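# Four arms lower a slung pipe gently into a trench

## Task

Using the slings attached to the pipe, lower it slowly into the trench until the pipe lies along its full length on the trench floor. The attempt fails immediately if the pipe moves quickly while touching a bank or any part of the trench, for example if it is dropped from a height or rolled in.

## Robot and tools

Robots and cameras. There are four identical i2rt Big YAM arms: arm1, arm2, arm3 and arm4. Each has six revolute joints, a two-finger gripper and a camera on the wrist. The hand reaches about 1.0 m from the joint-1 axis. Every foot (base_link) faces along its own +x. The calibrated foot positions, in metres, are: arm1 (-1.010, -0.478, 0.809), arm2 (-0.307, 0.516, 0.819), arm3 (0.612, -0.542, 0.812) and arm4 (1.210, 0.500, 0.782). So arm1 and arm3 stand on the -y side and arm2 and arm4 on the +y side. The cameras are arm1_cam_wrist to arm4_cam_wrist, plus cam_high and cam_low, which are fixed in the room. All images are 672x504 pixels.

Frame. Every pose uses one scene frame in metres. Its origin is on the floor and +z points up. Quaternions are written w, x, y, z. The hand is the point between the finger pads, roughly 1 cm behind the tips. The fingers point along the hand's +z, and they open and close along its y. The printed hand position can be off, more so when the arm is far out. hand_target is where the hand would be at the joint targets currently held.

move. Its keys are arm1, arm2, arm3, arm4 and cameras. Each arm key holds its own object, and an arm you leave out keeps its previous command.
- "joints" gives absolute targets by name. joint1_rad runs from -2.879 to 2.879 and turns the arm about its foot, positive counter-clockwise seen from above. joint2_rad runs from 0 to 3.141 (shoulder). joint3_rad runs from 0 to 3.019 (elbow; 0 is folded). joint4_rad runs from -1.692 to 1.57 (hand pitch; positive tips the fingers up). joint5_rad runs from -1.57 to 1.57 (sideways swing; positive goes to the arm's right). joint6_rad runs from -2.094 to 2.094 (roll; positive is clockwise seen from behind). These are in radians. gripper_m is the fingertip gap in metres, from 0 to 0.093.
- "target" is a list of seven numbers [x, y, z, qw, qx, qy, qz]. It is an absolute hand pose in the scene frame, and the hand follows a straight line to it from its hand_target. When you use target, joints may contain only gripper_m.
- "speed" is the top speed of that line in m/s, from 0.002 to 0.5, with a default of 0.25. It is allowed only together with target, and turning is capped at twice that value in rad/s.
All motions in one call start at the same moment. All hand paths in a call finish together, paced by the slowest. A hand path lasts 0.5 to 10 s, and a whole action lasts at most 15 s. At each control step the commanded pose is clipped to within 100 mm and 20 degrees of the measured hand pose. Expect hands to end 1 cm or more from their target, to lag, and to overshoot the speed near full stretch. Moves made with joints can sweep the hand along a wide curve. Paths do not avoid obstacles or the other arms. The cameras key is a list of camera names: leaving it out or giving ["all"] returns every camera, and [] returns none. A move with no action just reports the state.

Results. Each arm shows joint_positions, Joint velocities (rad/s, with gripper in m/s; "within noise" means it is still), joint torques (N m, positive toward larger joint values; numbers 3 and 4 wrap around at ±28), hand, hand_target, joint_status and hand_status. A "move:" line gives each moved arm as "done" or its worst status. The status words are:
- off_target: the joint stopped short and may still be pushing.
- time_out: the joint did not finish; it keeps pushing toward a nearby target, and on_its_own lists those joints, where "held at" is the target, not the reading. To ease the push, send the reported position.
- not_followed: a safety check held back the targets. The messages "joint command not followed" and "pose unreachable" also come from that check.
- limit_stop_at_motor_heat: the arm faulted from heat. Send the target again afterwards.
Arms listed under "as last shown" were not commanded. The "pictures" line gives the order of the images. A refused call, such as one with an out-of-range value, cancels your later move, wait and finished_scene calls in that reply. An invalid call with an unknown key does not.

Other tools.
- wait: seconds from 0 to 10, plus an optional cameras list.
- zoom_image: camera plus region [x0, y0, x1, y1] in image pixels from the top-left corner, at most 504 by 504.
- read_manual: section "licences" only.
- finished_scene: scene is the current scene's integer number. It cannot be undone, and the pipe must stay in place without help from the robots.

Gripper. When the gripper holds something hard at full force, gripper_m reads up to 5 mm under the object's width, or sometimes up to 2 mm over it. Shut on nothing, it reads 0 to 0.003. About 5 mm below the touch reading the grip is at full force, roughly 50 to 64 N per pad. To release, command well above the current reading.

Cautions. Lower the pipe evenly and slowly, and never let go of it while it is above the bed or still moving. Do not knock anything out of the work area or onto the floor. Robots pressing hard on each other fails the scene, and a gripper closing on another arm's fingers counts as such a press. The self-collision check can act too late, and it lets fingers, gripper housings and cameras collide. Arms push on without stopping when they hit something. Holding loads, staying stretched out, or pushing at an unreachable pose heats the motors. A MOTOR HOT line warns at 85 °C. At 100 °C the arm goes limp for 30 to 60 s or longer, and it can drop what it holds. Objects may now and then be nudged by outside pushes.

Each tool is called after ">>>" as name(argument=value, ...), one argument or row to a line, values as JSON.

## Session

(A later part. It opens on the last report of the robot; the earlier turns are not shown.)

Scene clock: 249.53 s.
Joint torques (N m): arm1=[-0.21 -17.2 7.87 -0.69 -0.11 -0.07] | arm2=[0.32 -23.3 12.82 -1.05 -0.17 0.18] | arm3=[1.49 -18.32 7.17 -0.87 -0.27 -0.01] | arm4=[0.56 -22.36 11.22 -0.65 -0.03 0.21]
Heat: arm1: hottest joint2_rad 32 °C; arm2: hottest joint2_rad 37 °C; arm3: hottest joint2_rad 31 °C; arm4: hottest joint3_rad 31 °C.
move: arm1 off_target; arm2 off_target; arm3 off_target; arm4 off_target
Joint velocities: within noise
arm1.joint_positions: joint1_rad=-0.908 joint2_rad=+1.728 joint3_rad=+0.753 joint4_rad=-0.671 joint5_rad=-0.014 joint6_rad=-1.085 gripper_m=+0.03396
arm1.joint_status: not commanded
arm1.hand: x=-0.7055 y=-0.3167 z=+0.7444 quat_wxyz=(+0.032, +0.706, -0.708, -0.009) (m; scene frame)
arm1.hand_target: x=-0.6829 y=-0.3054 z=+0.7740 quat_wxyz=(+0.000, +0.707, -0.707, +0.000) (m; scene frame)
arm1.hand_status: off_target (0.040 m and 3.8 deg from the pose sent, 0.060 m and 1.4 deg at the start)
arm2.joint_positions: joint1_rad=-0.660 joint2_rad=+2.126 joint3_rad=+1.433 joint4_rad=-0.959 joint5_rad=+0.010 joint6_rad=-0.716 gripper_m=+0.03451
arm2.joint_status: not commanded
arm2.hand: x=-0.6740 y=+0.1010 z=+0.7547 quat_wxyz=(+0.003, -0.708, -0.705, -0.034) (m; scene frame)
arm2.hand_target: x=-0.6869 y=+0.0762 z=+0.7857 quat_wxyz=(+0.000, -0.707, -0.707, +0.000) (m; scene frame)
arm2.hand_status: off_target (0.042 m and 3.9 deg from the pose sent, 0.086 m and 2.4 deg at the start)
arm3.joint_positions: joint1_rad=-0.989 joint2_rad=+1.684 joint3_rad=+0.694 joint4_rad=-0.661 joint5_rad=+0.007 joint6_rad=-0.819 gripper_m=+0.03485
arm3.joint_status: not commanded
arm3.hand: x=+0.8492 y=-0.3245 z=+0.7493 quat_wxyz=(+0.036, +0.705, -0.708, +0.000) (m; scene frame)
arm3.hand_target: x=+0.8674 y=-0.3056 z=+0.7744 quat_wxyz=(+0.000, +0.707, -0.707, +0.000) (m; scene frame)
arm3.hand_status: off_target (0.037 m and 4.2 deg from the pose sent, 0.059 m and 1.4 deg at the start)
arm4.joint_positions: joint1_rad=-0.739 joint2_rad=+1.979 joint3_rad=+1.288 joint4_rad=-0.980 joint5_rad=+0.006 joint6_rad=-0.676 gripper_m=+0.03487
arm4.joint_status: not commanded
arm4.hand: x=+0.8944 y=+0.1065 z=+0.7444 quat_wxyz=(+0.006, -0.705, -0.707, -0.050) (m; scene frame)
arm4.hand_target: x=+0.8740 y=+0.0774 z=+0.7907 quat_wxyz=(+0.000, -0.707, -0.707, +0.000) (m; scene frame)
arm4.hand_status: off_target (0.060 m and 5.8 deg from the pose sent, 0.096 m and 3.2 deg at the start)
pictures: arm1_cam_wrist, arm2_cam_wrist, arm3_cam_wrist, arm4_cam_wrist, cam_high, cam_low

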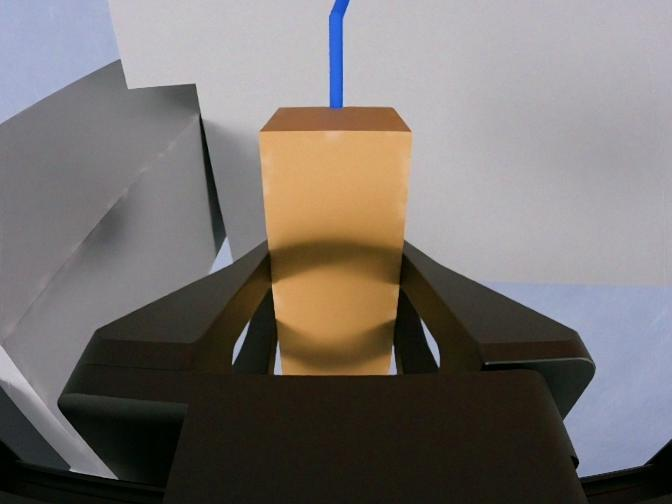

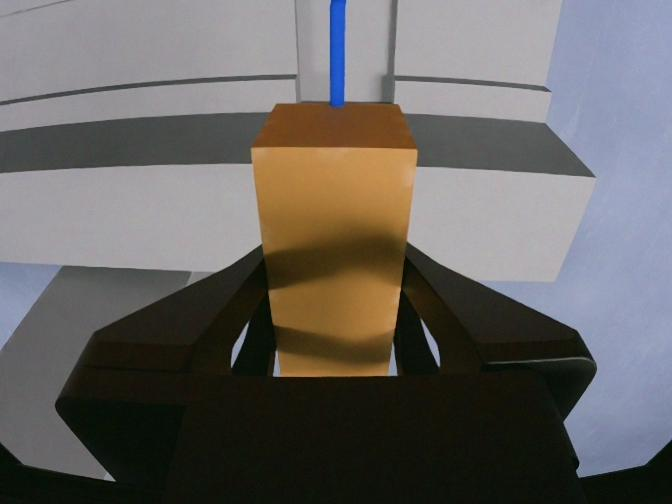

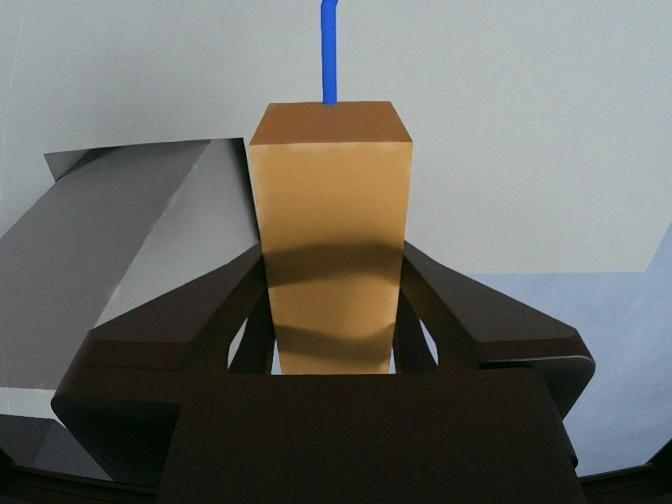

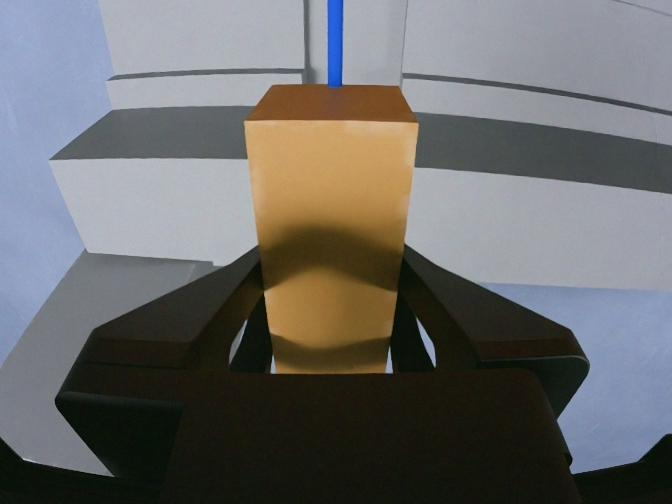

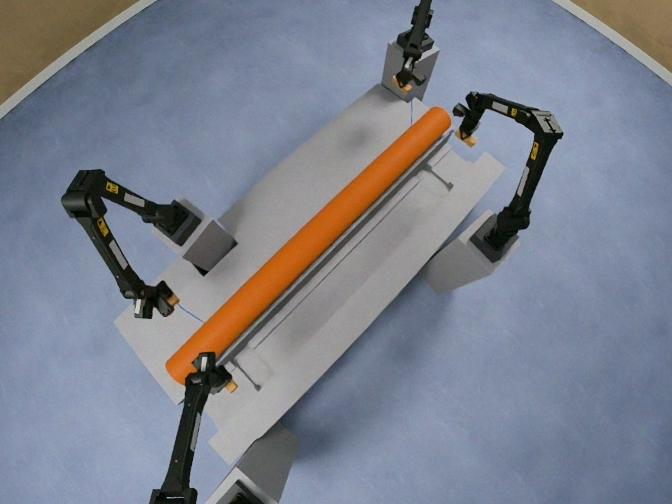

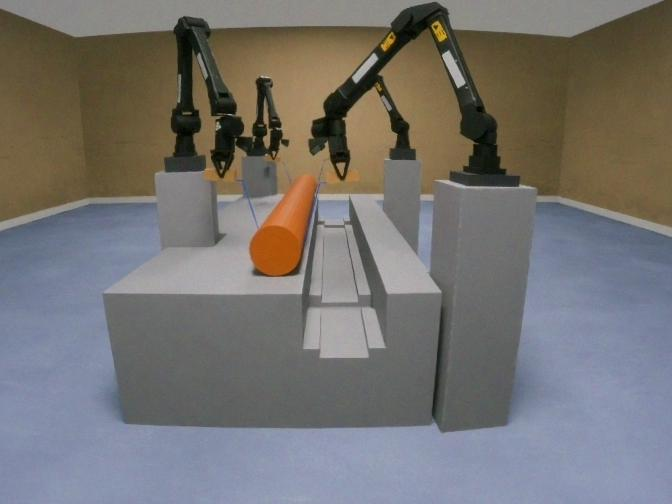

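>>> move(
  arm1={"target": [-0.675, -0.300, 0.80, 0, 0.7071, -0.7071, 0], "speed": 0.03},
  arm2={"target": [-0.688, 0.075, 0.80, 0, 0.7071, 0.7071, 0], "speed": 0.03},
  arm3={"target": [0.872, -0.300, 0.80, 0, 0.7071, -0.7071, 0], "speed": 0.03},
  arm4={"target": [0.868, 0.073, 0.81, 0, 0.7071, 0.7071, 0], "speed": 0.03},
  cameras=["cam_low", "cam_high"],
)

>>> zoom_image(
  camera="cam_low",
  region=[140, 120, 460, 360],
)

Scene clock: 257.27 s.
Joint torques (N m): arm1=[-0.32 -18.08 9.07 -1.06 -0.1 -0.1] | arm2=[-0.21 -25.7 13.16 -1.58 -0.19 0.15] | arm3=[1.32 -19.08 8.02 -1.18 -0.28 -0.01] | arm4=[0.38 -24.23 11.77 -0.95 -0.07 0.17]
Heat: arm1: hottest joint2_rad 32 °C; arm2: hottest joint2_rad 36 °C; arm3: hottest joint2_rad 31 °C; arm4: hottest joint3_rad 32 °C.
move: arm1 off_target; arm2 off_target; arm3 off_target; arm4 off_target
Joint velocities: within noise
arm1.joint_positions: joint1_rad=-0.905 joint2_rad=+1.699 joint3_rad=+0.785 joint4_rad=-0.746 joint5_rad=-0.014 joint6_rad=-1.081 gripper_m=+0.03396
arm1.joint_status: not commanded
arm1.hand: x=-0.7022 y=-0.3133 z=+0.7619 quat_wxyz=(+0.039, +0.705, -0.708, -0.011) (m; scene frame)
arm1.hand_target: x=-0.6763 y=-0.3007 z=+0.7986 quat_wxyz=(+0.000, +0.707, -0.707, +0.000) (m; scene frame)
arm1.hand_status: off_target (0.049 m and 4.6 deg from the pose sent, 0.066 m and 3.8 deg at the start)
arm2.joint_positions: joint1_rad=-0.653 joint2_rad=+2.129 joint3_rad=+1.433 joint4_rad=-0.974 joint5_rad=+0.011 joint6_rad=-0.709 gripper_m=+0.03451
arm2.joint_status: not commanded
arm2.hand: x=-0.6685 y=+0.1019 z=+0.7534 quat_wxyz=(+0.004, -0.708, -0.705, -0.042) (m; scene frame)
arm2.hand_target: x=-0.6864 y=+0.0769 z=+0.8003 quat_wxyz=(+0.000, -0.707, -0.707, +0.000) (m; scene frame)
arm2.hand_status: off_target (0.057 m and 4.9 deg from the pose sent, 0.054 m and 3.9 deg at the start)
arm3.joint_positions: joint1_rad=-0.985 joint2_rad=+1.646 joint3_rad=+0.724 joint4_rad=-0.738 joint5_rad=+0.007 joint6_rad=-0.815 gripper_m=+0.03485
arm3.joint_status: not commanded
arm3.hand: x=+0.8521 y=-0.3200 z=+0.7687 quat_wxyz=(+0.040, +0.705, -0.708, +0.000) (m; scene frame)
arm3.hand_target: x=+0.8712 y=-0.3008 z=+0.7990 quat_wxyz=(+0.000, +0.707, -0.707, +0.000) (m; scene frame)
arm3.hand_status: off_target (0.042 m and 4.6 deg from the pose sent, 0.061 m and 4.2 deg at the start)
arm4.joint_positions: joint1_rad=-0.739 joint2_rad=+1.979 joint3_rad=+1.310 joint4_rad=-1.021 joint5_rad=+0.008 joint6_rad=-0.675 gripper_m=+0.03487
arm4.joint_status: not commanded
arm4.hand: x=+0.8938 y=+0.1064 z=+0.7514 quat_wxyz=(+0.008, -0.705, -0.707, -0.060) (m; scene frame)
arm4.hand_target: x=+0.8706 y=+0.0763 z=+0.8104 quat_wxyz=(+0.000, -0.707, -0.707, +0.000) (m; scene frame)
arm4.hand_status: off_target (0.072 m and 6.9 deg from the pose sent, 0.078 m and 5.8 deg at the start)
pictures: cam_high, cam_low

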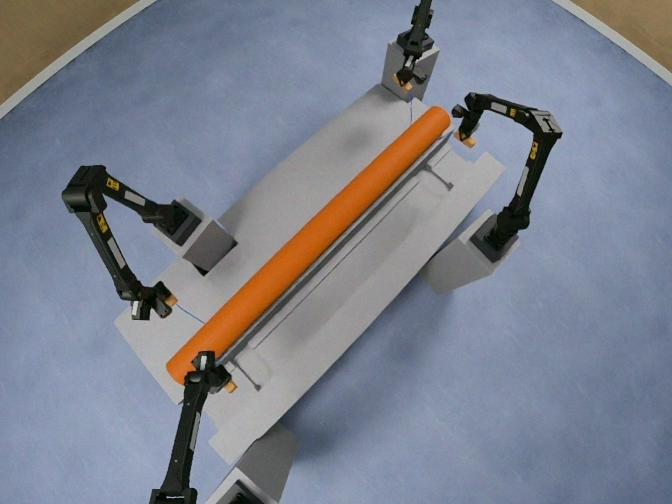

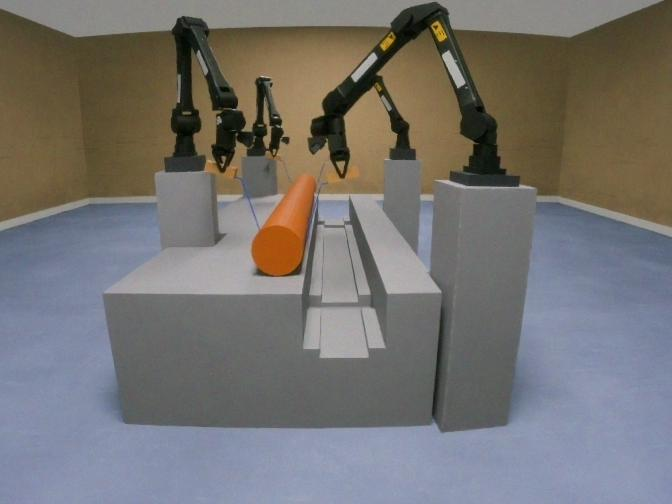

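Scaled by 1.575.

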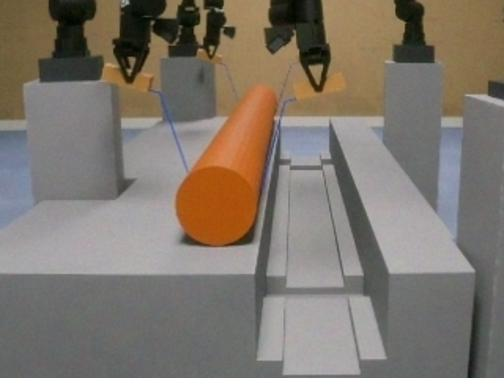

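>>> move(
  arm1={"target": [-0.672, -0.298, 0.82, 0, 0.7071, -0.7071, 0], "speed": 0.03},
  arm2={"target": [-0.69, 0.072, 0.825, 0, 0.7071, 0.7071, 0], "speed": 0.03},
  arm3={"target": [0.875, -0.298, 0.82, 0, 0.7071, -0.7071, 0], "speed": 0.03},
  arm4={"target": [0.866, 0.070, 0.835, 0, 0.7071, 0.7071, 0], "speed": 0.03},
  cameras=["cam_low", "cam_high"],
)

>>> zoom_image(
  camera="cam_low",
  region=[140, 120, 460, 360],
)

Scene clock: 264.03 s.
Joint torques (N m): arm1=[-0.44 -18.61 9.98 -1.14 -0.06 -0.1] | arm2=[-0.5 -28.34 14.42 -2.35 -0.17 0.05] | arm3=[1.08 -20.13 8.66 -1.54 -0.25 -0.03] | arm4=[0.5 -26.64 12.21 -1.32 -0.07 0.14]
Heat: arm1: hottest joint2_rad 32 °C; arm2: hottest joint2_rad 36 °C; arm3: hottest joint2_rad 31 °C; arm4: hottest joint3_rad 34 °C.
move: arm1 off_target; arm2 off_target; arm3 off_target; arm4 off_target
Joint velocities: within noise
arm1.joint_positions: joint1_rad=-0.904 joint2_rad=+1.671 joint3_rad=+0.804 joint4_rad=-0.802 joint5_rad=-0.014 joint6_rad=-1.079 gripper_m=+0.03396
arm1.joint_status: not commanded
arm1.hand: x=-0.7016 y=-0.3124 z=+0.7763 quat_wxyz=(+0.043, +0.705, -0.708, -0.013) (m; scene frame)
arm1.hand_target: x=-0.6737 y=-0.2990 z=+0.8183 quat_wxyz=(+0.000, +0.707, -0.707, +0.000) (m; scene frame)
arm1.hand_status: off_target (0.055 m and 5.2 deg from the pose sent, 0.067 m and 4.6 deg at the start)
arm2.joint_positions: joint1_rad=-0.648 joint2_rad=+2.129 joint3_rad=+1.445 joint4_rad=-1.009 joint5_rad=+0.011 joint6_rad=-0.702 gripper_m=+0.03451
arm2.joint_status: not commanded
arm2.hand: x=-0.6647 y=+0.1023 z=+0.7575 quat_wxyz=(+0.005, -0.708, -0.704, -0.054) (m; scene frame)
arm2.hand_target: x=-0.6872 y=+0.0752 z=+0.8242 quat_wxyz=(+0.000, -0.707, -0.707, +0.001) (m; scene frame)
arm2.hand_status: off_target (0.078 m and 6.2 deg from the pose sent, 0.081 m and 4.9 deg at the start)
arm3.joint_positions: joint1_rad=-0.983 joint2_rad=+1.620 joint3_rad=+0.747 joint4_rad=-0.793 joint5_rad=+0.007 joint6_rad=-0.814 gripper_m=+0.03485
arm3.joint_status: not commanded
arm3.hand: x=+0.8539 y=-0.3176 z=+0.7827 quat_wxyz=(+0.044, +0.705, -0.707, +0.000) (m; scene frame)
arm3.hand_target: x=+0.8740 y=-0.2990 z=+0.8185 quat_wxyz=(+0.000, +0.707, -0.707, +0.000) (m; scene frame)
arm3.hand_status: off_target (0.047 m and 5.0 deg from the pose sent, 0.060 m and 4.6 deg at the start)
arm4.joint_positions: joint1_rad=-0.739 joint2_rad=+1.979 joint3_rad=+1.339 joint4_rad=-1.069 joint5_rad=+0.008 joint6_rad=-0.672 gripper_m=+0.03487
arm4.joint_status: not commanded
arm4.hand: x=+0.8921 y=+0.1044 z=+0.7613 quat_wxyz=(+0.009, -0.706, -0.705, -0.068) (m; scene frame)
arm4.hand_target: x=+0.8694 y=+0.0744 z=+0.8341 quat_wxyz=(+0.000, -0.707, -0.707, +0.000) (m; scene frame)
arm4.hand_status: off_target (0.085 m and 7.9 deg from the pose sent, 0.095 m and 6.9 deg at the start)
pictures: cam_high, cam_low

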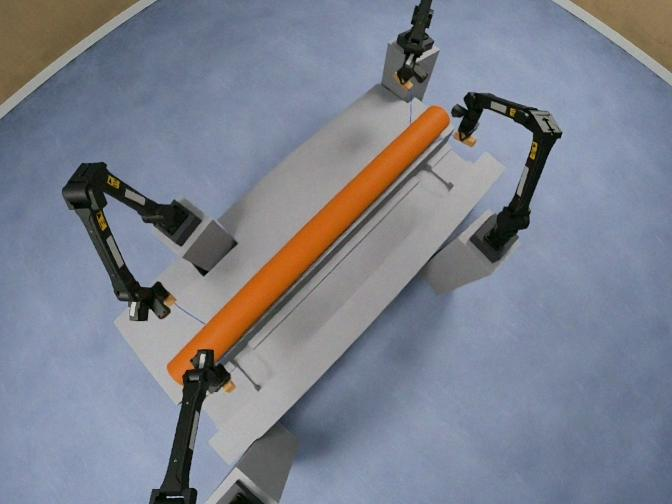

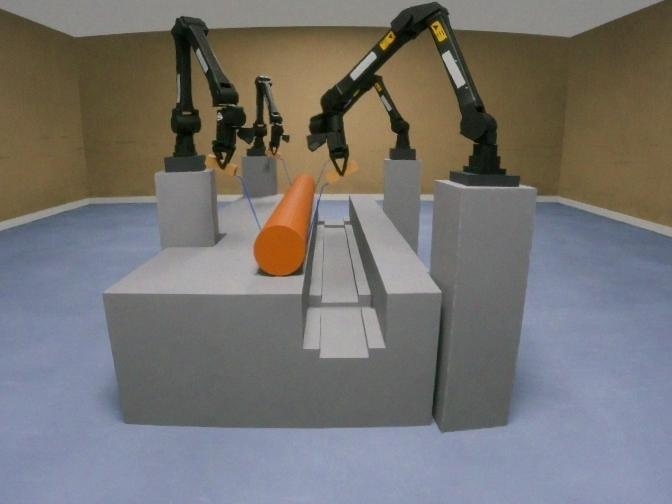

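Scaled by 1.575.

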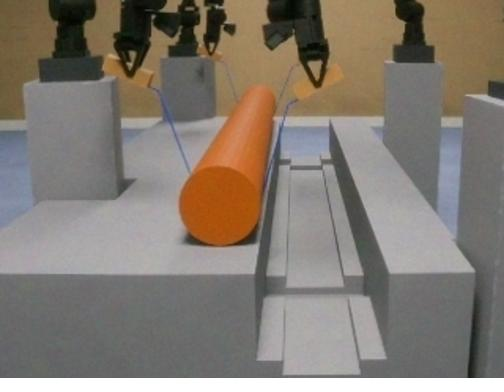

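>>> move(
  arm1={"target": [-0.670, -0.273, 0.83, 0, 0.7071, -0.7071, 0], "speed": 0.03},
  arm2={"target": [-0.692, 0.043, 0.865, 0, 0.7071, 0.7071, 0], "speed": 0.03},
  arm3={"target": [0.878, -0.273, 0.83, 0, 0.7071, -0.7071, 0], "speed": 0.03},
  arm4={"target": [0.864, 0.041, 0.87, 0, 0.7071, 0.7071, 0], "speed": 0.03},
  cameras=["cam_low", "cam_high"],
)

>>> zoom_image(
  camera="cam_low",
  region=[140, 120, 460, 360],
)

Scene clock: 279.87 s.
Joint torques (N m): arm1=[-0.73 -18.32 10.85 -1.16 -0.09 -0.11] | arm2=[-0.26 -29.16 16.76 -2.55 -0.24 0.05] | arm3=[1.2 -18.32 9.98 -1.42 -0.27 -0.01] | arm4=[0.44 -27.4 14.23 -1.84 -0.07 0.12]
Heat: arm1: hottest joint3_rad 34 °C; arm2: hottest joint3_rad 41 °C; arm3: hottest joint2_rad 33 °C; arm4: hottest joint3_rad 36 °C.
move: arm1 off_target; arm2 off_target; arm3 off_target; arm4 off_target
Joint velocities: within noise
arm1.joint_positions: joint1_rad=-0.852 joint2_rad=+1.671 joint3_rad=+0.843 joint4_rad=-0.841 joint5_rad=-0.014 joint6_rad=-1.028 gripper_m=+0.03396
arm1.joint_status: not commanded
arm1.hand: x=-0.7011 y=-0.2906 z=+0.7860 quat_wxyz=(+0.044, +0.705, -0.707, -0.010) (m; scene frame)
arm1.hand_target: x=-0.6720 y=-0.2743 z=+0.8289 quat_wxyz=(+0.000, +0.707, -0.707, +0.000) (m; scene frame)
arm1.hand_status: off_target (0.057 m and 5.2 deg from the pose sent, 0.074 m and 5.2 deg at the start)
arm2.joint_positions: joint1_rad=-0.623 joint2_rad=+2.135 joint3_rad=+1.549 joint4_rad=-1.124 joint5_rad=+0.012 joint6_rad=-0.672 gripper_m=+0.03451
arm2.joint_status: not commanded
arm2.hand: x=-0.6666 y=+0.0786 z=+0.7873 quat_wxyz=(+0.008, -0.709, -0.702, -0.062) (m; scene frame)
arm2.hand_target: x=-0.6880 y=+0.0478 z=+0.8645 quat_wxyz=(+0.000, -0.707, -0.707, +0.001) (m; scene frame)
arm2.hand_status: off_target (0.089 m and 7.2 deg from the pose sent, 0.126 m and 6.2 deg at the start)
arm3.joint_positions: joint1_rad=-0.941 joint2_rad=+1.620 joint3_rad=+0.798 joint4_rad=-0.838 joint5_rad=+0.006 joint6_rad=-0.774 gripper_m=+0.03485
arm3.joint_status: not commanded
arm3.hand: x=+0.8556 y=-0.2964 z=+0.7957 quat_wxyz=(+0.040, +0.706, -0.707, +0.001) (m; scene frame)
arm3.hand_target: x=+0.8769 y=-0.2742 z=+0.8297 quat_wxyz=(+0.000, +0.707, -0.707, +0.000) (m; scene frame)
arm3.hand_status: off_target (0.047 m and 4.6 deg from the pose sent, 0.069 m and 5.0 deg at the start)
arm4.joint_positions: joint1_rad=-0.711 joint2_rad=+1.995 joint3_rad=+1.441 joint4_rad=-1.160 joint5_rad=+0.008 joint6_rad=-0.641 gripper_m=+0.03487
arm4.joint_status: not commanded
arm4.hand: x=+0.8902 y=+0.0779 z=+0.7850 quat_wxyz=(+0.012, -0.706, -0.704, -0.071) (m; scene frame)
arm4.hand_target: x=+0.8685 y=+0.0470 z=+0.8688 quat_wxyz=(+0.000, -0.707, -0.707, +0.001) (m; scene frame)
arm4.hand_status: off_target (0.096 m and 8.3 deg from the pose sent, 0.129 m and 7.9 deg at the start)
pictures: cam_high, cam_low

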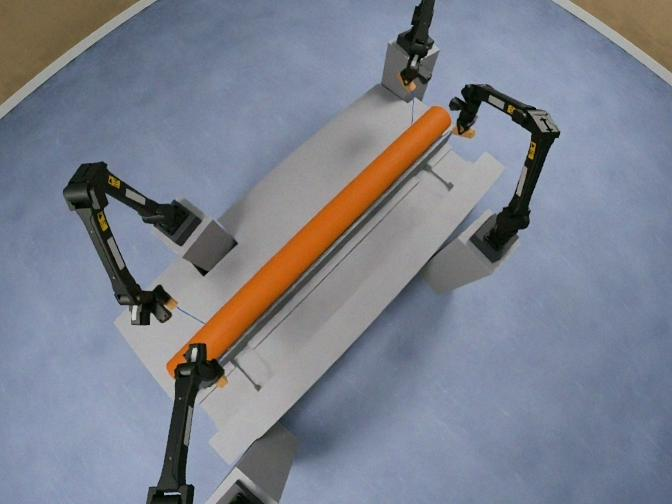

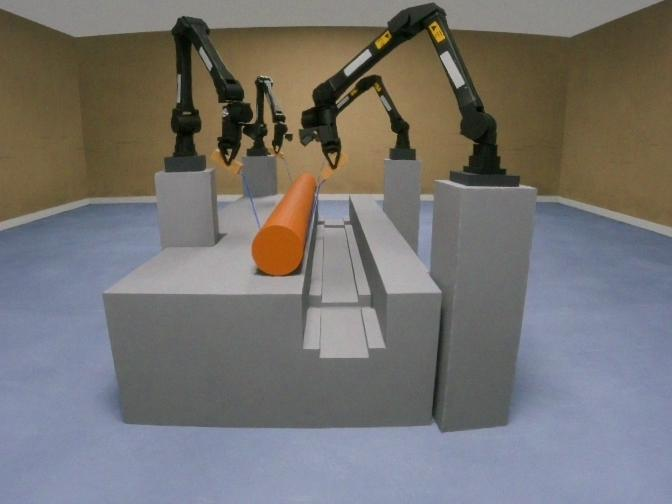

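Scaled by 1.575.

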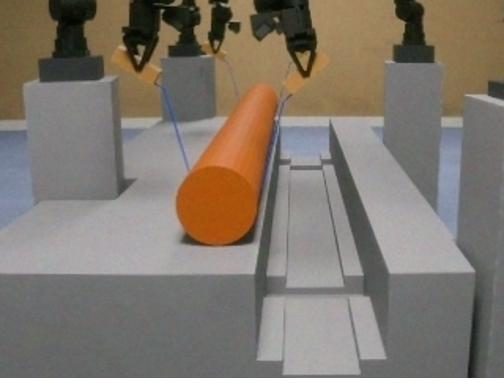

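>>> zoom_image(
  camera="cam_low",
  region=[230, 160, 350, 290],
)

>>> zoom_image(
  camera="cam_high",
  region=[370, 50, 510, 190],
)

>>> zoom_image(
  camera="cam_high",
  region=[120, 270, 280, 410],
)

Scaled by 3.877.

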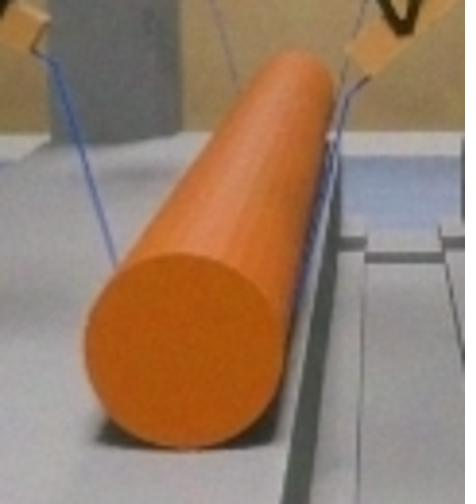

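Scaled by 3.600.

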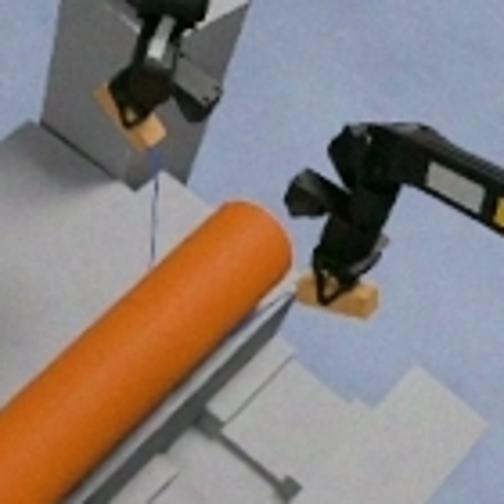

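Scaled by 3.150.

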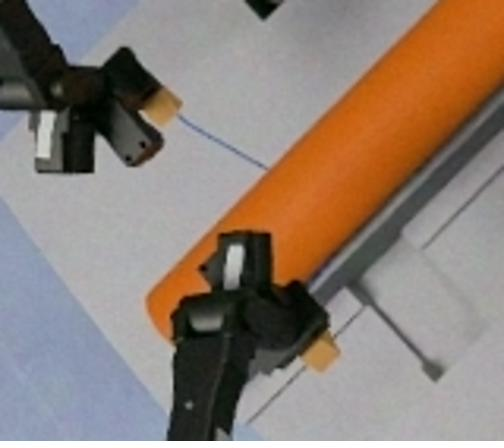

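>>> move(
  arm1={"target": [-0.670, -0.273, 0.86, 0, 0.7071, -0.7071, 0], "speed": 0.03},
  arm2={"joints": {"joint2_rad": 1.990, "joint3_rad": 1.693, "joint4_rad": -1.23}},
  arm3={"target": [0.878, -0.273, 0.86, 0, 0.7071, -0.7071, 0], "speed": 0.03},
  arm4={"joints": {"joint2_rad": 1.869, "joint3_rad": 1.608, "joint4_rad": -1.26}},
  cameras=["cam_low", "cam_high"],
)

>>> zoom_image(
  camera="cam_low",
  region=[140, 120, 460, 360],
)

Scene clock: 302.30 s.
Joint torques (N m): arm1=[-0.85 -19.9 11.52 -1.22 -0.06 -0.09] | arm2=[-0.15 -32.62 17.36 -2.21 -0.28 0.04] | arm3=[1.14 -21.54 10.35 -1.7 -0.25 -0.05] | arm4=[0.32 -30.74 14.53 -1.84 -0.07 0.11]
Heat: arm1: hottest joint3_rad 38 °C; arm2: hottest joint3_rad 42 °C; arm3: hottest joint2_rad 34 °C; arm4: hottest joint3_rad 39 °C.
move: arm1 off_target; arm2 time_out; arm3 off_target; arm4 time_out
Joint velocities: within noise
arm1.joint_positions: joint1_rad=-0.851 joint2_rad=+1.634 joint3_rad=+0.872 joint4_rad=-0.927 joint5_rad=-0.014 joint6_rad=-1.027 gripper_m=+0.03396
arm1.joint_status: not commanded
arm1.hand: x=-0.7023 y=-0.2908 z=+0.8075 quat_wxyz=(+0.055, +0.705, -0.707, -0.013) (m; scene frame)
arm1.hand_target: x=-0.6726 y=-0.2745 z=+0.8581 quat_wxyz=(+0.000, +0.707, -0.707, +0.000) (m; scene frame)
arm1.hand_status: off_target (0.064 m and 6.4 deg from the pose sent, 0.082 m and 5.2 deg at the start)
arm2.joint_positions: joint1_rad=-0.623 joint2_rad=+2.110 joint3_rad=+1.597 joint4_rad=-1.189 joint5_rad=+0.013 joint6_rad=-0.671 gripper_m=+0.03451
arm2.joint_status: joint3_rad time_out (moved +0.048 of +0.144); the others done
arm2.on_its_own: joint3_rad reads +1.597 and still pushes toward +1.693 since a time_out
arm2.hand: x=-0.6725 y=+0.0720 z=+0.8172 quat_wxyz=(+0.008, -0.710, -0.702, -0.058) (m; scene frame)
arm2.hand_target: x=-0.6940 y=+0.0412 z=+0.9194 quat_wxyz=(-0.003, -0.707, -0.707, +0.029) (m; scene frame)
arm2.hand_status: not commanded
arm3.joint_positions: joint1_rad=-0.940 joint2_rad=+1.602 joint3_rad=+0.826 joint4_rad=-0.919 joint5_rad=+0.006 joint6_rad=-0.771 gripper_m=+0.03485
arm3.joint_status: not commanded
arm3.hand: x=+0.8537 y=-0.2979 z=+0.8104 quat_wxyz=(+0.057, +0.705, -0.707, +0.002) (m; scene frame)
arm3.hand_target: x=+0.8762 y=-0.2750 z=+0.8580 quat_wxyz=(+0.000, +0.707, -0.707, +0.000) (m; scene frame)
arm3.hand_status: off_target (0.061 m and 6.6 deg from the pose sent, 0.072 m and 4.7 deg at the start)
arm4.joint_positions: joint1_rad=-0.708 joint2_rad=+1.995 joint3_rad=+1.506 joint4_rad=-1.213 joint5_rad=+0.008 joint6_rad=-0.640 gripper_m=+0.03487
arm4.joint_status: joint3_rad time_out (moved +0.065 of +0.167); the others done
arm4.on_its_own: joint3_rad reads +1.506 and still pushes toward +1.608 since a time_out
arm4.hand: x=+0.8819 y=+0.0650 z=+0.8061 quat_wxyz=(+0.011, -0.706, -0.705, -0.065) (m; scene frame)
arm4.hand_target: x=+0.8608 y=+0.0374 z=+0.9099 quat_wxyz=(-0.003, -0.707, -0.707, +0.024) (m; scene frame)
arm4.hand_status: not commanded
pictures: cam_high, cam_low

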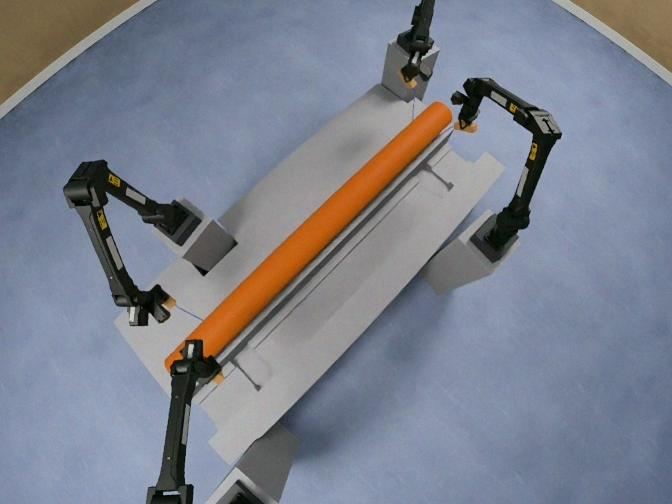

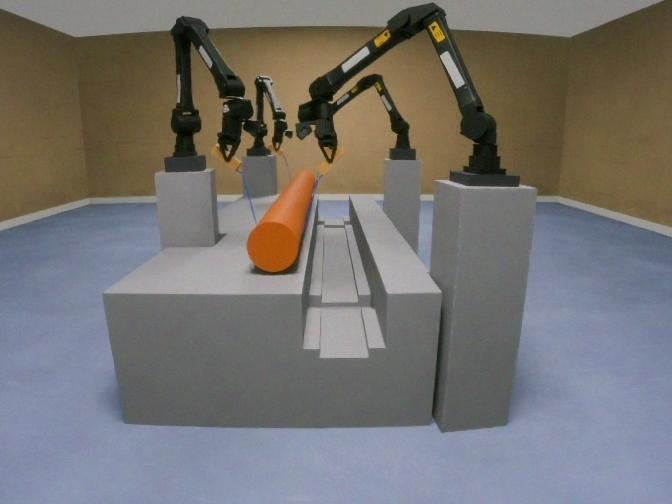

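Scaled by 1.575.

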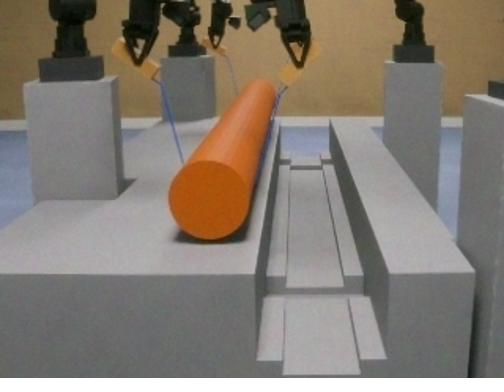

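>>> move(
  arm1={"target": [-0.671, -0.214, 0.870, 0, 0.7071, -0.7071, 0], "speed": 0.03},
  arm2={"target": [-0.694, 0.102, 0.925, 0, 0.7071, 0.7071, 0], "speed": 0.03},
  arm3={"target": [0.877, -0.214, 0.870, 0, 0.7071, -0.7071, 0], "speed": 0.03},
  arm4={"target": [0.861, 0.098, 0.915, 0, 0.7071, 0.7071, 0], "speed": 0.03},
  cameras=["cam_low", "cam_high"],
)

>>> zoom_image(
  camera="cam_low",
  region=[140, 120, 460, 360],
)

Scene clock: 316.57 s.
Joint torques (N m): arm1=[-0.5 -17.2 13.22 -1.07 -0.14 -0.05] | arm2=[-2.37 -32.03 11.59 -2.25 -0.31 -0.08] | arm3=[1.2 -21.07 11.73 -1.66 -0.27 -0.03] | arm4=[-1.03 -31.5 9.31 -1.77 -0.04 -0.14]
Heat: arm1: hottest joint3_rad 39 °C; arm2: hottest joint3_rad 49 °C; arm3: hottest joint3_rad 35 °C; arm4: hottest joint3_rad 43 °C.
move: arm1 off_target; arm2 off_target; arm3 off_target; arm4 off_target
Joint velocities: within noise
arm1.joint_positions: joint1_rad=-0.735 joint2_rad=+1.649 joint3_rad=+0.962 joint4_rad=-0.980 joint5_rad=-0.014 joint6_rad=-0.914 gripper_m=+0.03396
arm1.joint_status: not commanded
arm1.hand: x=-0.7021 y=-0.2375 z=+0.8268 quat_wxyz=(+0.045, +0.706, -0.707, -0.005) (m; scene frame)
arm1.hand_target: x=-0.6736 y=-0.2159 z=+0.8700 quat_wxyz=(-0.001, +0.707, -0.707, +0.000) (m; scene frame)
arm1.hand_status: off_target (0.058 m and 5.1 deg from the pose sent, 0.104 m and 6.4 deg at the start)
arm2.joint_positions: joint1_rad=-0.661 joint2_rad=+2.026 joint3_rad=+1.528 joint4_rad=-1.201 joint5_rad=+0.017 joint6_rad=-0.726 gripper_m=+0.03451
arm2.joint_status: not commanded
arm2.hand: x=-0.6753 y=+0.1031 z=+0.8419 quat_wxyz=(+0.007, -0.704, -0.708, -0.056) (m; scene frame)
arm2.hand_target: x=-0.6916 y=+0.1039 z=+0.9200 quat_wxyz=(+0.001, -0.707, -0.707, +0.000) (m; scene frame)
arm2.hand_status: off_target (0.085 m and 6.5 deg from the pose sent, 0.114 m and 6.7 deg at the start; pose on its path clipped on 17 of 77 steps)
arm3.joint_positions: joint1_rad=-0.843 joint2_rad=+1.661 joint3_rad=+0.948 joint4_rad=-0.972 joint5_rad=+0.006 joint6_rad=-0.675 gripper_m=+0.03485
arm3.joint_status: not commanded
arm3.hand: x=+0.8541 y=-0.2438 z=+0.8232 quat_wxyz=(+0.052, +0.705, -0.707, +0.007) (m; scene frame)
arm3.hand_target: x=+0.8751 y=-0.2164 z=+0.8696 quat_wxyz=(-0.001, +0.707, -0.707, +0.000) (m; scene frame)
arm3.hand_status: off_target (0.060 m and 6.0 deg from the pose sent, 0.105 m and 6.6 deg at the start)
arm4.joint_positions: joint1_rad=-0.755 joint2_rad=+1.921 joint3_rad=+1.429 joint4_rad=-1.213 joint5_rad=+0.010 joint6_rad=-0.683 gripper_m=+0.03487
arm4.joint_status: not commanded
arm4.hand: x=+0.8775 y=+0.1005 z=+0.8203 quat_wxyz=(+0.009, -0.707, -0.703, -0.067) (m; scene frame)
arm4.hand_target: x=+0.8640 y=+0.1004 z=+0.9078 quat_wxyz=(+0.002, -0.707, -0.707, +0.000) (m; scene frame)
arm4.hand_status: off_target (0.096 m and 7.8 deg from the pose sent, 0.116 m and 7.6 deg at the start; pose on its path clipped on 51 of 77 steps)
pictures: cam_high, cam_low

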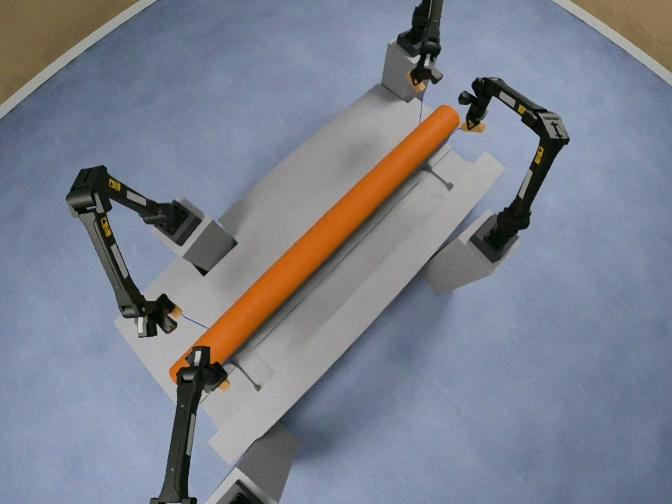

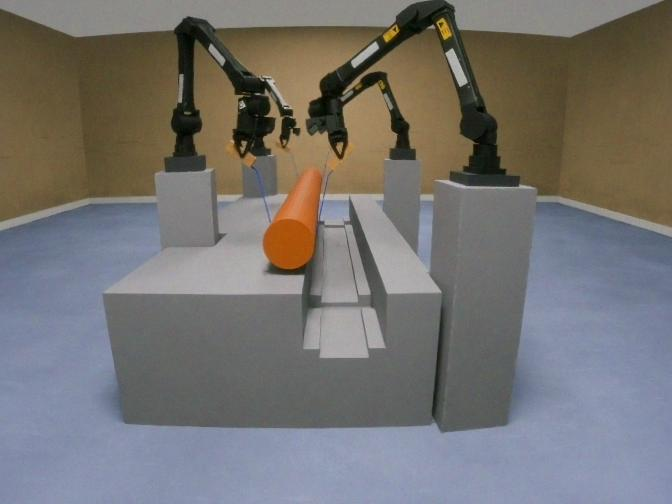

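Scaled by 1.575.

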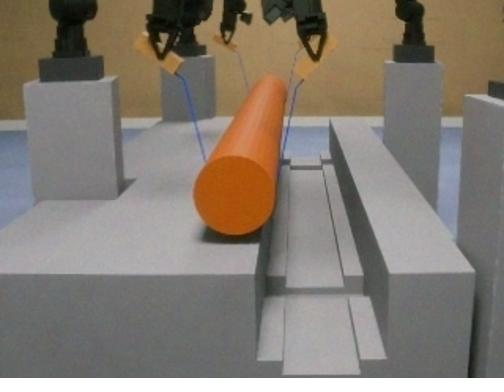

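>>> move(
  arm1={"target": [-0.672, -0.120, 0.888, 0, 0.7071, -0.7071, 0], "speed": 0.04},
  arm2={"target": [-0.690, 0.185, 0.905, 0, 0.7071, 0.7071, 0], "speed": 0.04},
  arm3={"target": [0.876, -0.120, 0.890, 0, 0.7071, -0.7071, 0], "speed": 0.04},
  arm4={"target": [0.864, 0.185, 0.905, 0, 0.7071, 0.7071, 0], "speed": 0.04},
  cameras=["cam_low", "cam_high"],
)

>>> zoom_image(
  camera="cam_low",
  region=[140, 120, 460, 360],
)

Scene clock: 323.83 s.
Joint torques (N m): arm1=[-0.21 -20.48 13.9 -1.18 -0.12 -0.08] | arm2=[-2.43 -27.16 10.78 -1.17 -0.33 -0.1] | arm3=[1.32 -26.17 12.33 -1.7 -0.32 0.01] | arm4=[-1.03 -26.81 9.02 -0.87 -0.16 -0.17]
Heat: arm1: hottest joint3_rad 40 °C; arm2: hottest joint3_rad 48 °C; arm3: hottest joint3_rad 37 °C; arm4: hottest joint3_rad 42 °C.
move: arm1 off_target; arm2 off_target; arm3 off_target; arm4 off_target
Joint velocities: within noise
arm1.joint_positions: joint1_rad=-0.584 joint2_rad=+1.779 joint3_rad=+1.166 joint4_rad=-1.067 joint5_rad=-0.014 joint6_rad=-0.762 gripper_m=+0.03396
arm1.joint_status: not commanded
arm1.hand: x=-0.6998 y=-0.1494 z=+0.8331 quat_wxyz=(+0.053, +0.706, -0.707, +0.003) (m; scene frame)
arm1.hand_target: x=-0.6751 y=-0.1231 z=+0.8880 quat_wxyz=(-0.001, +0.707, -0.707, +0.000) (m; scene frame)
arm1.hand_status: off_target (0.068 m and 6.1 deg from the pose sent, 0.136 m and 5.1 deg at the start)
arm2.joint_positions: joint1_rad=-0.765 joint2_rad=+1.875 joint3_rad=+1.299 joint4_rad=-1.122 joint5_rad=+0.019 joint6_rad=-0.830 gripper_m=+0.03451
arm2.joint_status: not commanded
arm2.hand: x=-0.6694 y=+0.1878 z=+0.8452 quat_wxyz=(+0.001, -0.704, -0.708, -0.057) (m; scene frame)
arm2.hand_target: x=-0.6881 y=+0.1863 z=+0.9024 quat_wxyz=(+0.001, -0.707, -0.707, +0.000) (m; scene frame)
arm2.hand_status: off_target (0.063 m and 6.6 deg from the pose sent, 0.105 m and 6.5 deg at the start)
arm3.joint_positions: joint1_rad=-0.724 joint2_rad=+1.822 joint3_rad=+1.199 joint4_rad=-1.076 joint5_rad=+0.006 joint6_rad=-0.556 gripper_m=+0.03485
arm3.joint_status: not commanded
arm3.hand: x=+0.8572 y=-0.1531 z=+0.8303 quat_wxyz=(+0.057, +0.705, -0.707, +0.015) (m; scene frame)
arm3.hand_target: x=+0.8738 y=-0.1238 z=+0.8895 quat_wxyz=(+0.000, +0.707, -0.707, +0.000) (m; scene frame)
arm3.hand_status: off_target (0.071 m and 6.8 deg from the pose sent, 0.142 m and 6.0 deg at the start)
arm4.joint_positions: joint1_rad=-0.873 joint2_rad=+1.752 joint3_rad=+1.212 joint4_rad=-1.172 joint5_rad=+0.014 joint6_rad=-0.798 gripper_m=+0.03487
arm4.joint_status: not commanded
arm4.hand: x=+0.8828 y=+0.1908 z=+0.8320 quat_wxyz=(+0.003, -0.708, -0.703, -0.072) (m; scene frame)
arm4.hand_target: x=+0.8666 y=+0.1869 z=+0.9006 quat_wxyz=(+0.002, -0.707, -0.707, +0.000) (m; scene frame)
arm4.hand_status: off_target (0.076 m and 8.2 deg from the pose sent, 0.120 m and 7.8 deg at the start)
pictures: cam_high, cam_low

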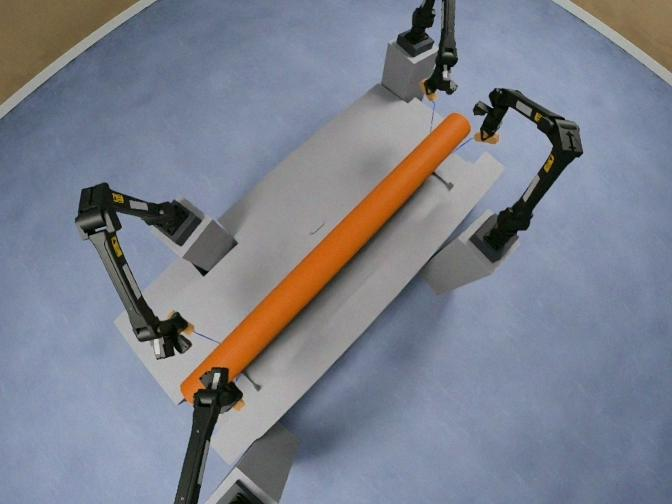

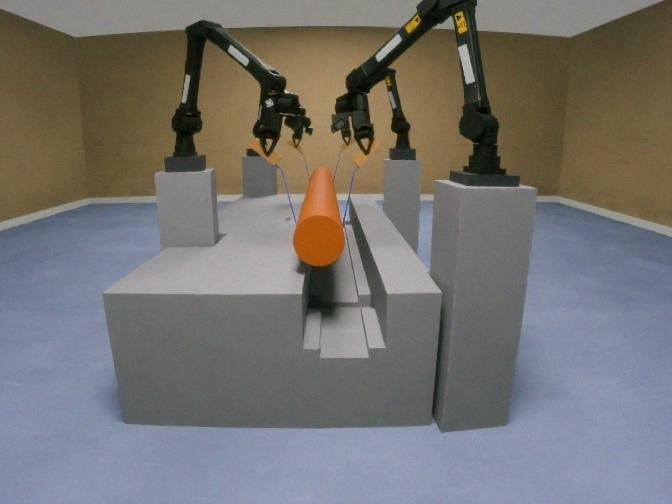

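Scaled by 1.575.

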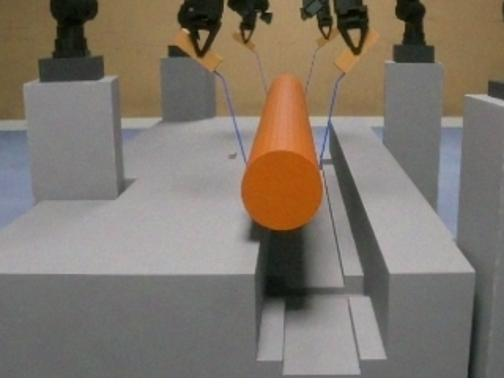

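>>> move(
  arm1={"target": [-0.674, -0.030, 0.902, 0, 0.7071, -0.7071, 0], "speed": 0.04},
  arm2={"target": [-0.688, 0.253, 0.895, 0, 0.7071, 0.7071, 0], "speed": 0.04},
  arm3={"target": [0.873, -0.030, 0.907, 0, 0.7071, -0.7071, 0], "speed": 0.04},
  arm4={"target": [0.866, 0.251, 0.899, 0, 0.7071, 0.7071, 0], "speed": 0.04},
)

>>> zoom_image(
  camera="cam_low",
  region=[140, 120, 460, 360],
)

Scene clock: 333.90 s.
Joint torques (N m): arm1=[0.03 -24.59 15.27 -1.33 -0.17 -0.06] | arm2=[-2.32 -24.23 10.4 -1.02 -0.32 -0.09] | arm3=[1.49 -31.15 13.41 -1.76 -0.35 0.01] | arm4=[-0.91 -23.88 9.13 -0.69 -0.22 -0.18]
Heat: arm1: hottest joint3_rad 44 °C; arm2: hottest joint3_rad 47 °C; arm3: hottest joint3_rad 38 °C; arm4: hottest joint3_rad 40 °C.
move: arm1 off_target; arm2 off_target; arm3 off_target; arm4 off_target
Joint velocities: within noise
arm1.joint_positions: joint1_rad=-0.473 joint2_rad=+1.931 joint3_rad=+1.396 joint4_rad=-1.165 joint5_rad=-0.014 joint6_rad=-0.649 gripper_m=+0.03396
arm1.joint_status: not commanded
arm1.hand: x=-0.6996 y=-0.0664 z=+0.8317 quat_wxyz=(+0.063, +0.704, -0.707, +0.010) (m; scene frame)
arm1.hand_target: x=-0.6779 y=-0.0352 z=+0.9021 quat_wxyz=(-0.001, +0.707, -0.707, +0.000) (m; scene frame)
arm1.hand_status: off_target (0.083 m and 7.3 deg from the pose sent, 0.140 m and 6.1 deg at the start)
arm2.joint_positions: joint1_rad=-0.874 joint2_rad=+1.774 joint3_rad=+1.150 joint4_rad=-1.067 joint5_rad=+0.020 joint6_rad=-0.938 gripper_m=+0.03451
arm2.joint_status: not commanded
arm2.hand: x=-0.6675 y=+0.2554 z=+0.8450 quat_wxyz=(-0.005, -0.705, -0.707, -0.054) (m; scene frame)
arm2.hand_target: x=-0.6864 y=+0.2539 z=+0.8932 quat_wxyz=(+0.001, -0.707, -0.707, +0.000) (m; scene frame)
arm2.hand_status: off_target (0.054 m and 6.2 deg from the pose sent, 0.084 m and 6.6 deg at the start)
arm3.joint_positions: joint1_rad=-0.640 joint2_rad=+1.996 joint3_rad=+1.475 joint4_rad=-1.199 joint5_rad=+0.006 joint6_rad=-0.470 gripper_m=+0.03485
arm3.joint_status: not commanded
arm3.hand: x=+0.8576 y=-0.0678 z=+0.8313 quat_wxyz=(+0.066, +0.704, -0.707, +0.023) (m; scene frame)
arm3.hand_target: x=+0.8701 y=-0.0356 z=+0.9065 quat_wxyz=(-0.001, +0.707, -0.707, +0.000) (m; scene frame)
arm3.hand_status: off_target (0.086 m and 8.0 deg from the pose sent, 0.146 m and 6.8 deg at the start)
arm4.joint_positions: joint1_rad=-0.986 joint2_rad=+1.641 joint3_rad=+1.075 joint4_rad=-1.142 joint5_rad=+0.014 joint6_rad=-0.910 gripper_m=+0.03486
arm4.joint_status: not commanded
arm4.hand: x=+0.8853 y=+0.2570 z=+0.8363 quat_wxyz=(-0.004, -0.709, -0.702, -0.070) (m; scene frame)
arm4.hand_target: x=+0.8684 y=+0.2525 z=+0.8955 quat_wxyz=(+0.002, -0.707, -0.707, +0.000) (m; scene frame)
arm4.hand_status: off_target (0.066 m and 8.0 deg from the pose sent, 0.092 m and 8.2 deg at the start)
pictures: arm1_cam_wrist, arm2_cam_wrist, arm3_cam_wrist, arm4_cam_wrist, cam_high, cam_low

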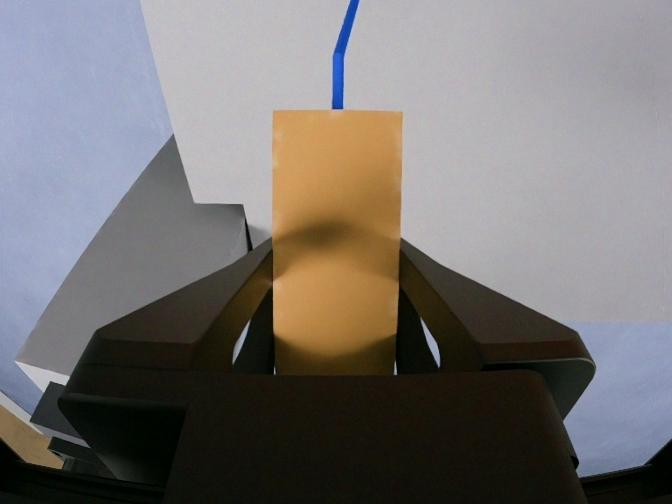

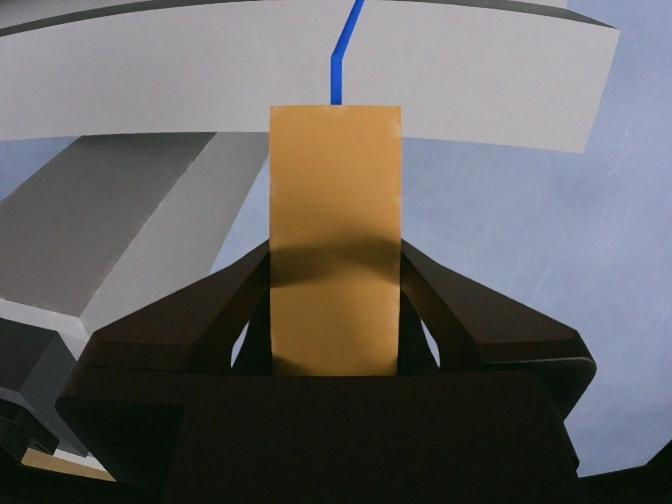

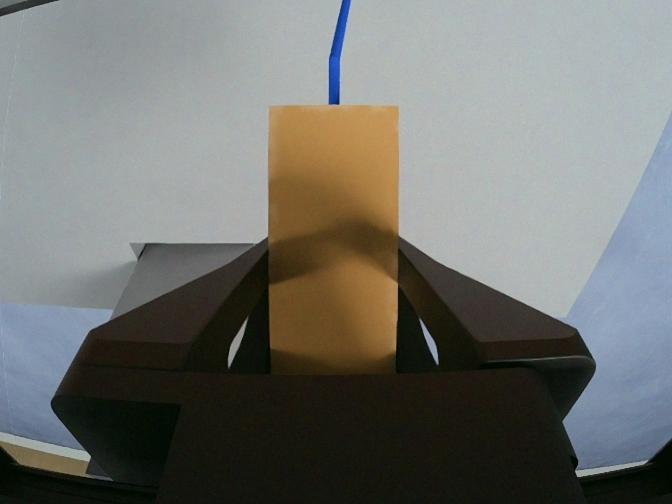

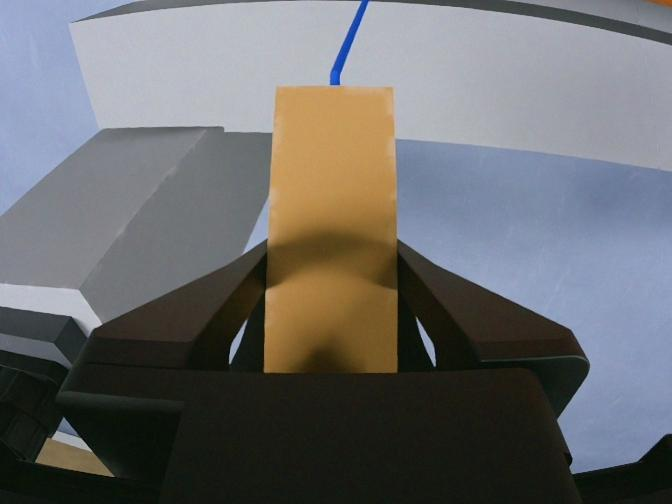

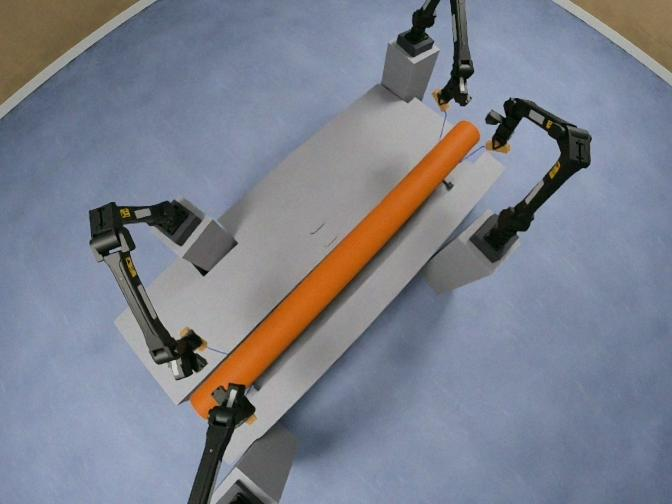

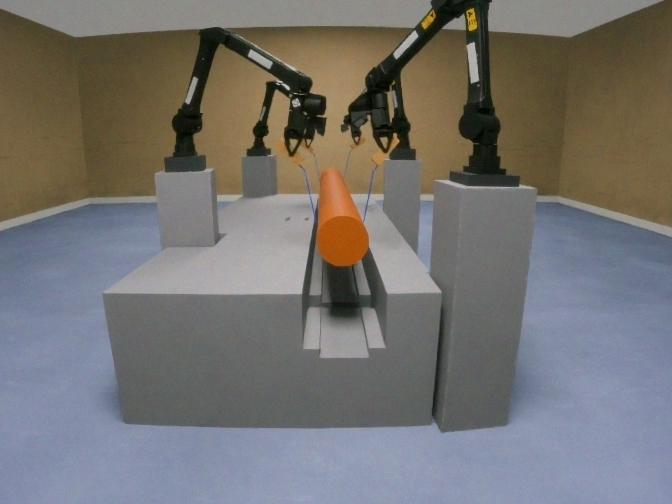

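Scaled by 1.575.

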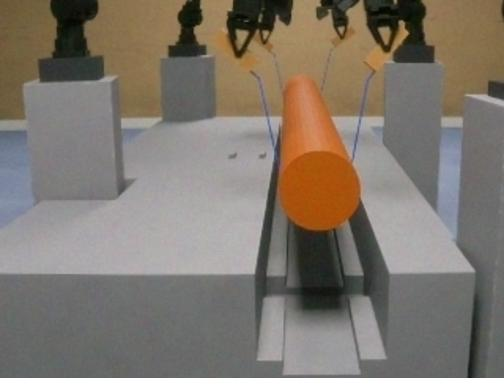

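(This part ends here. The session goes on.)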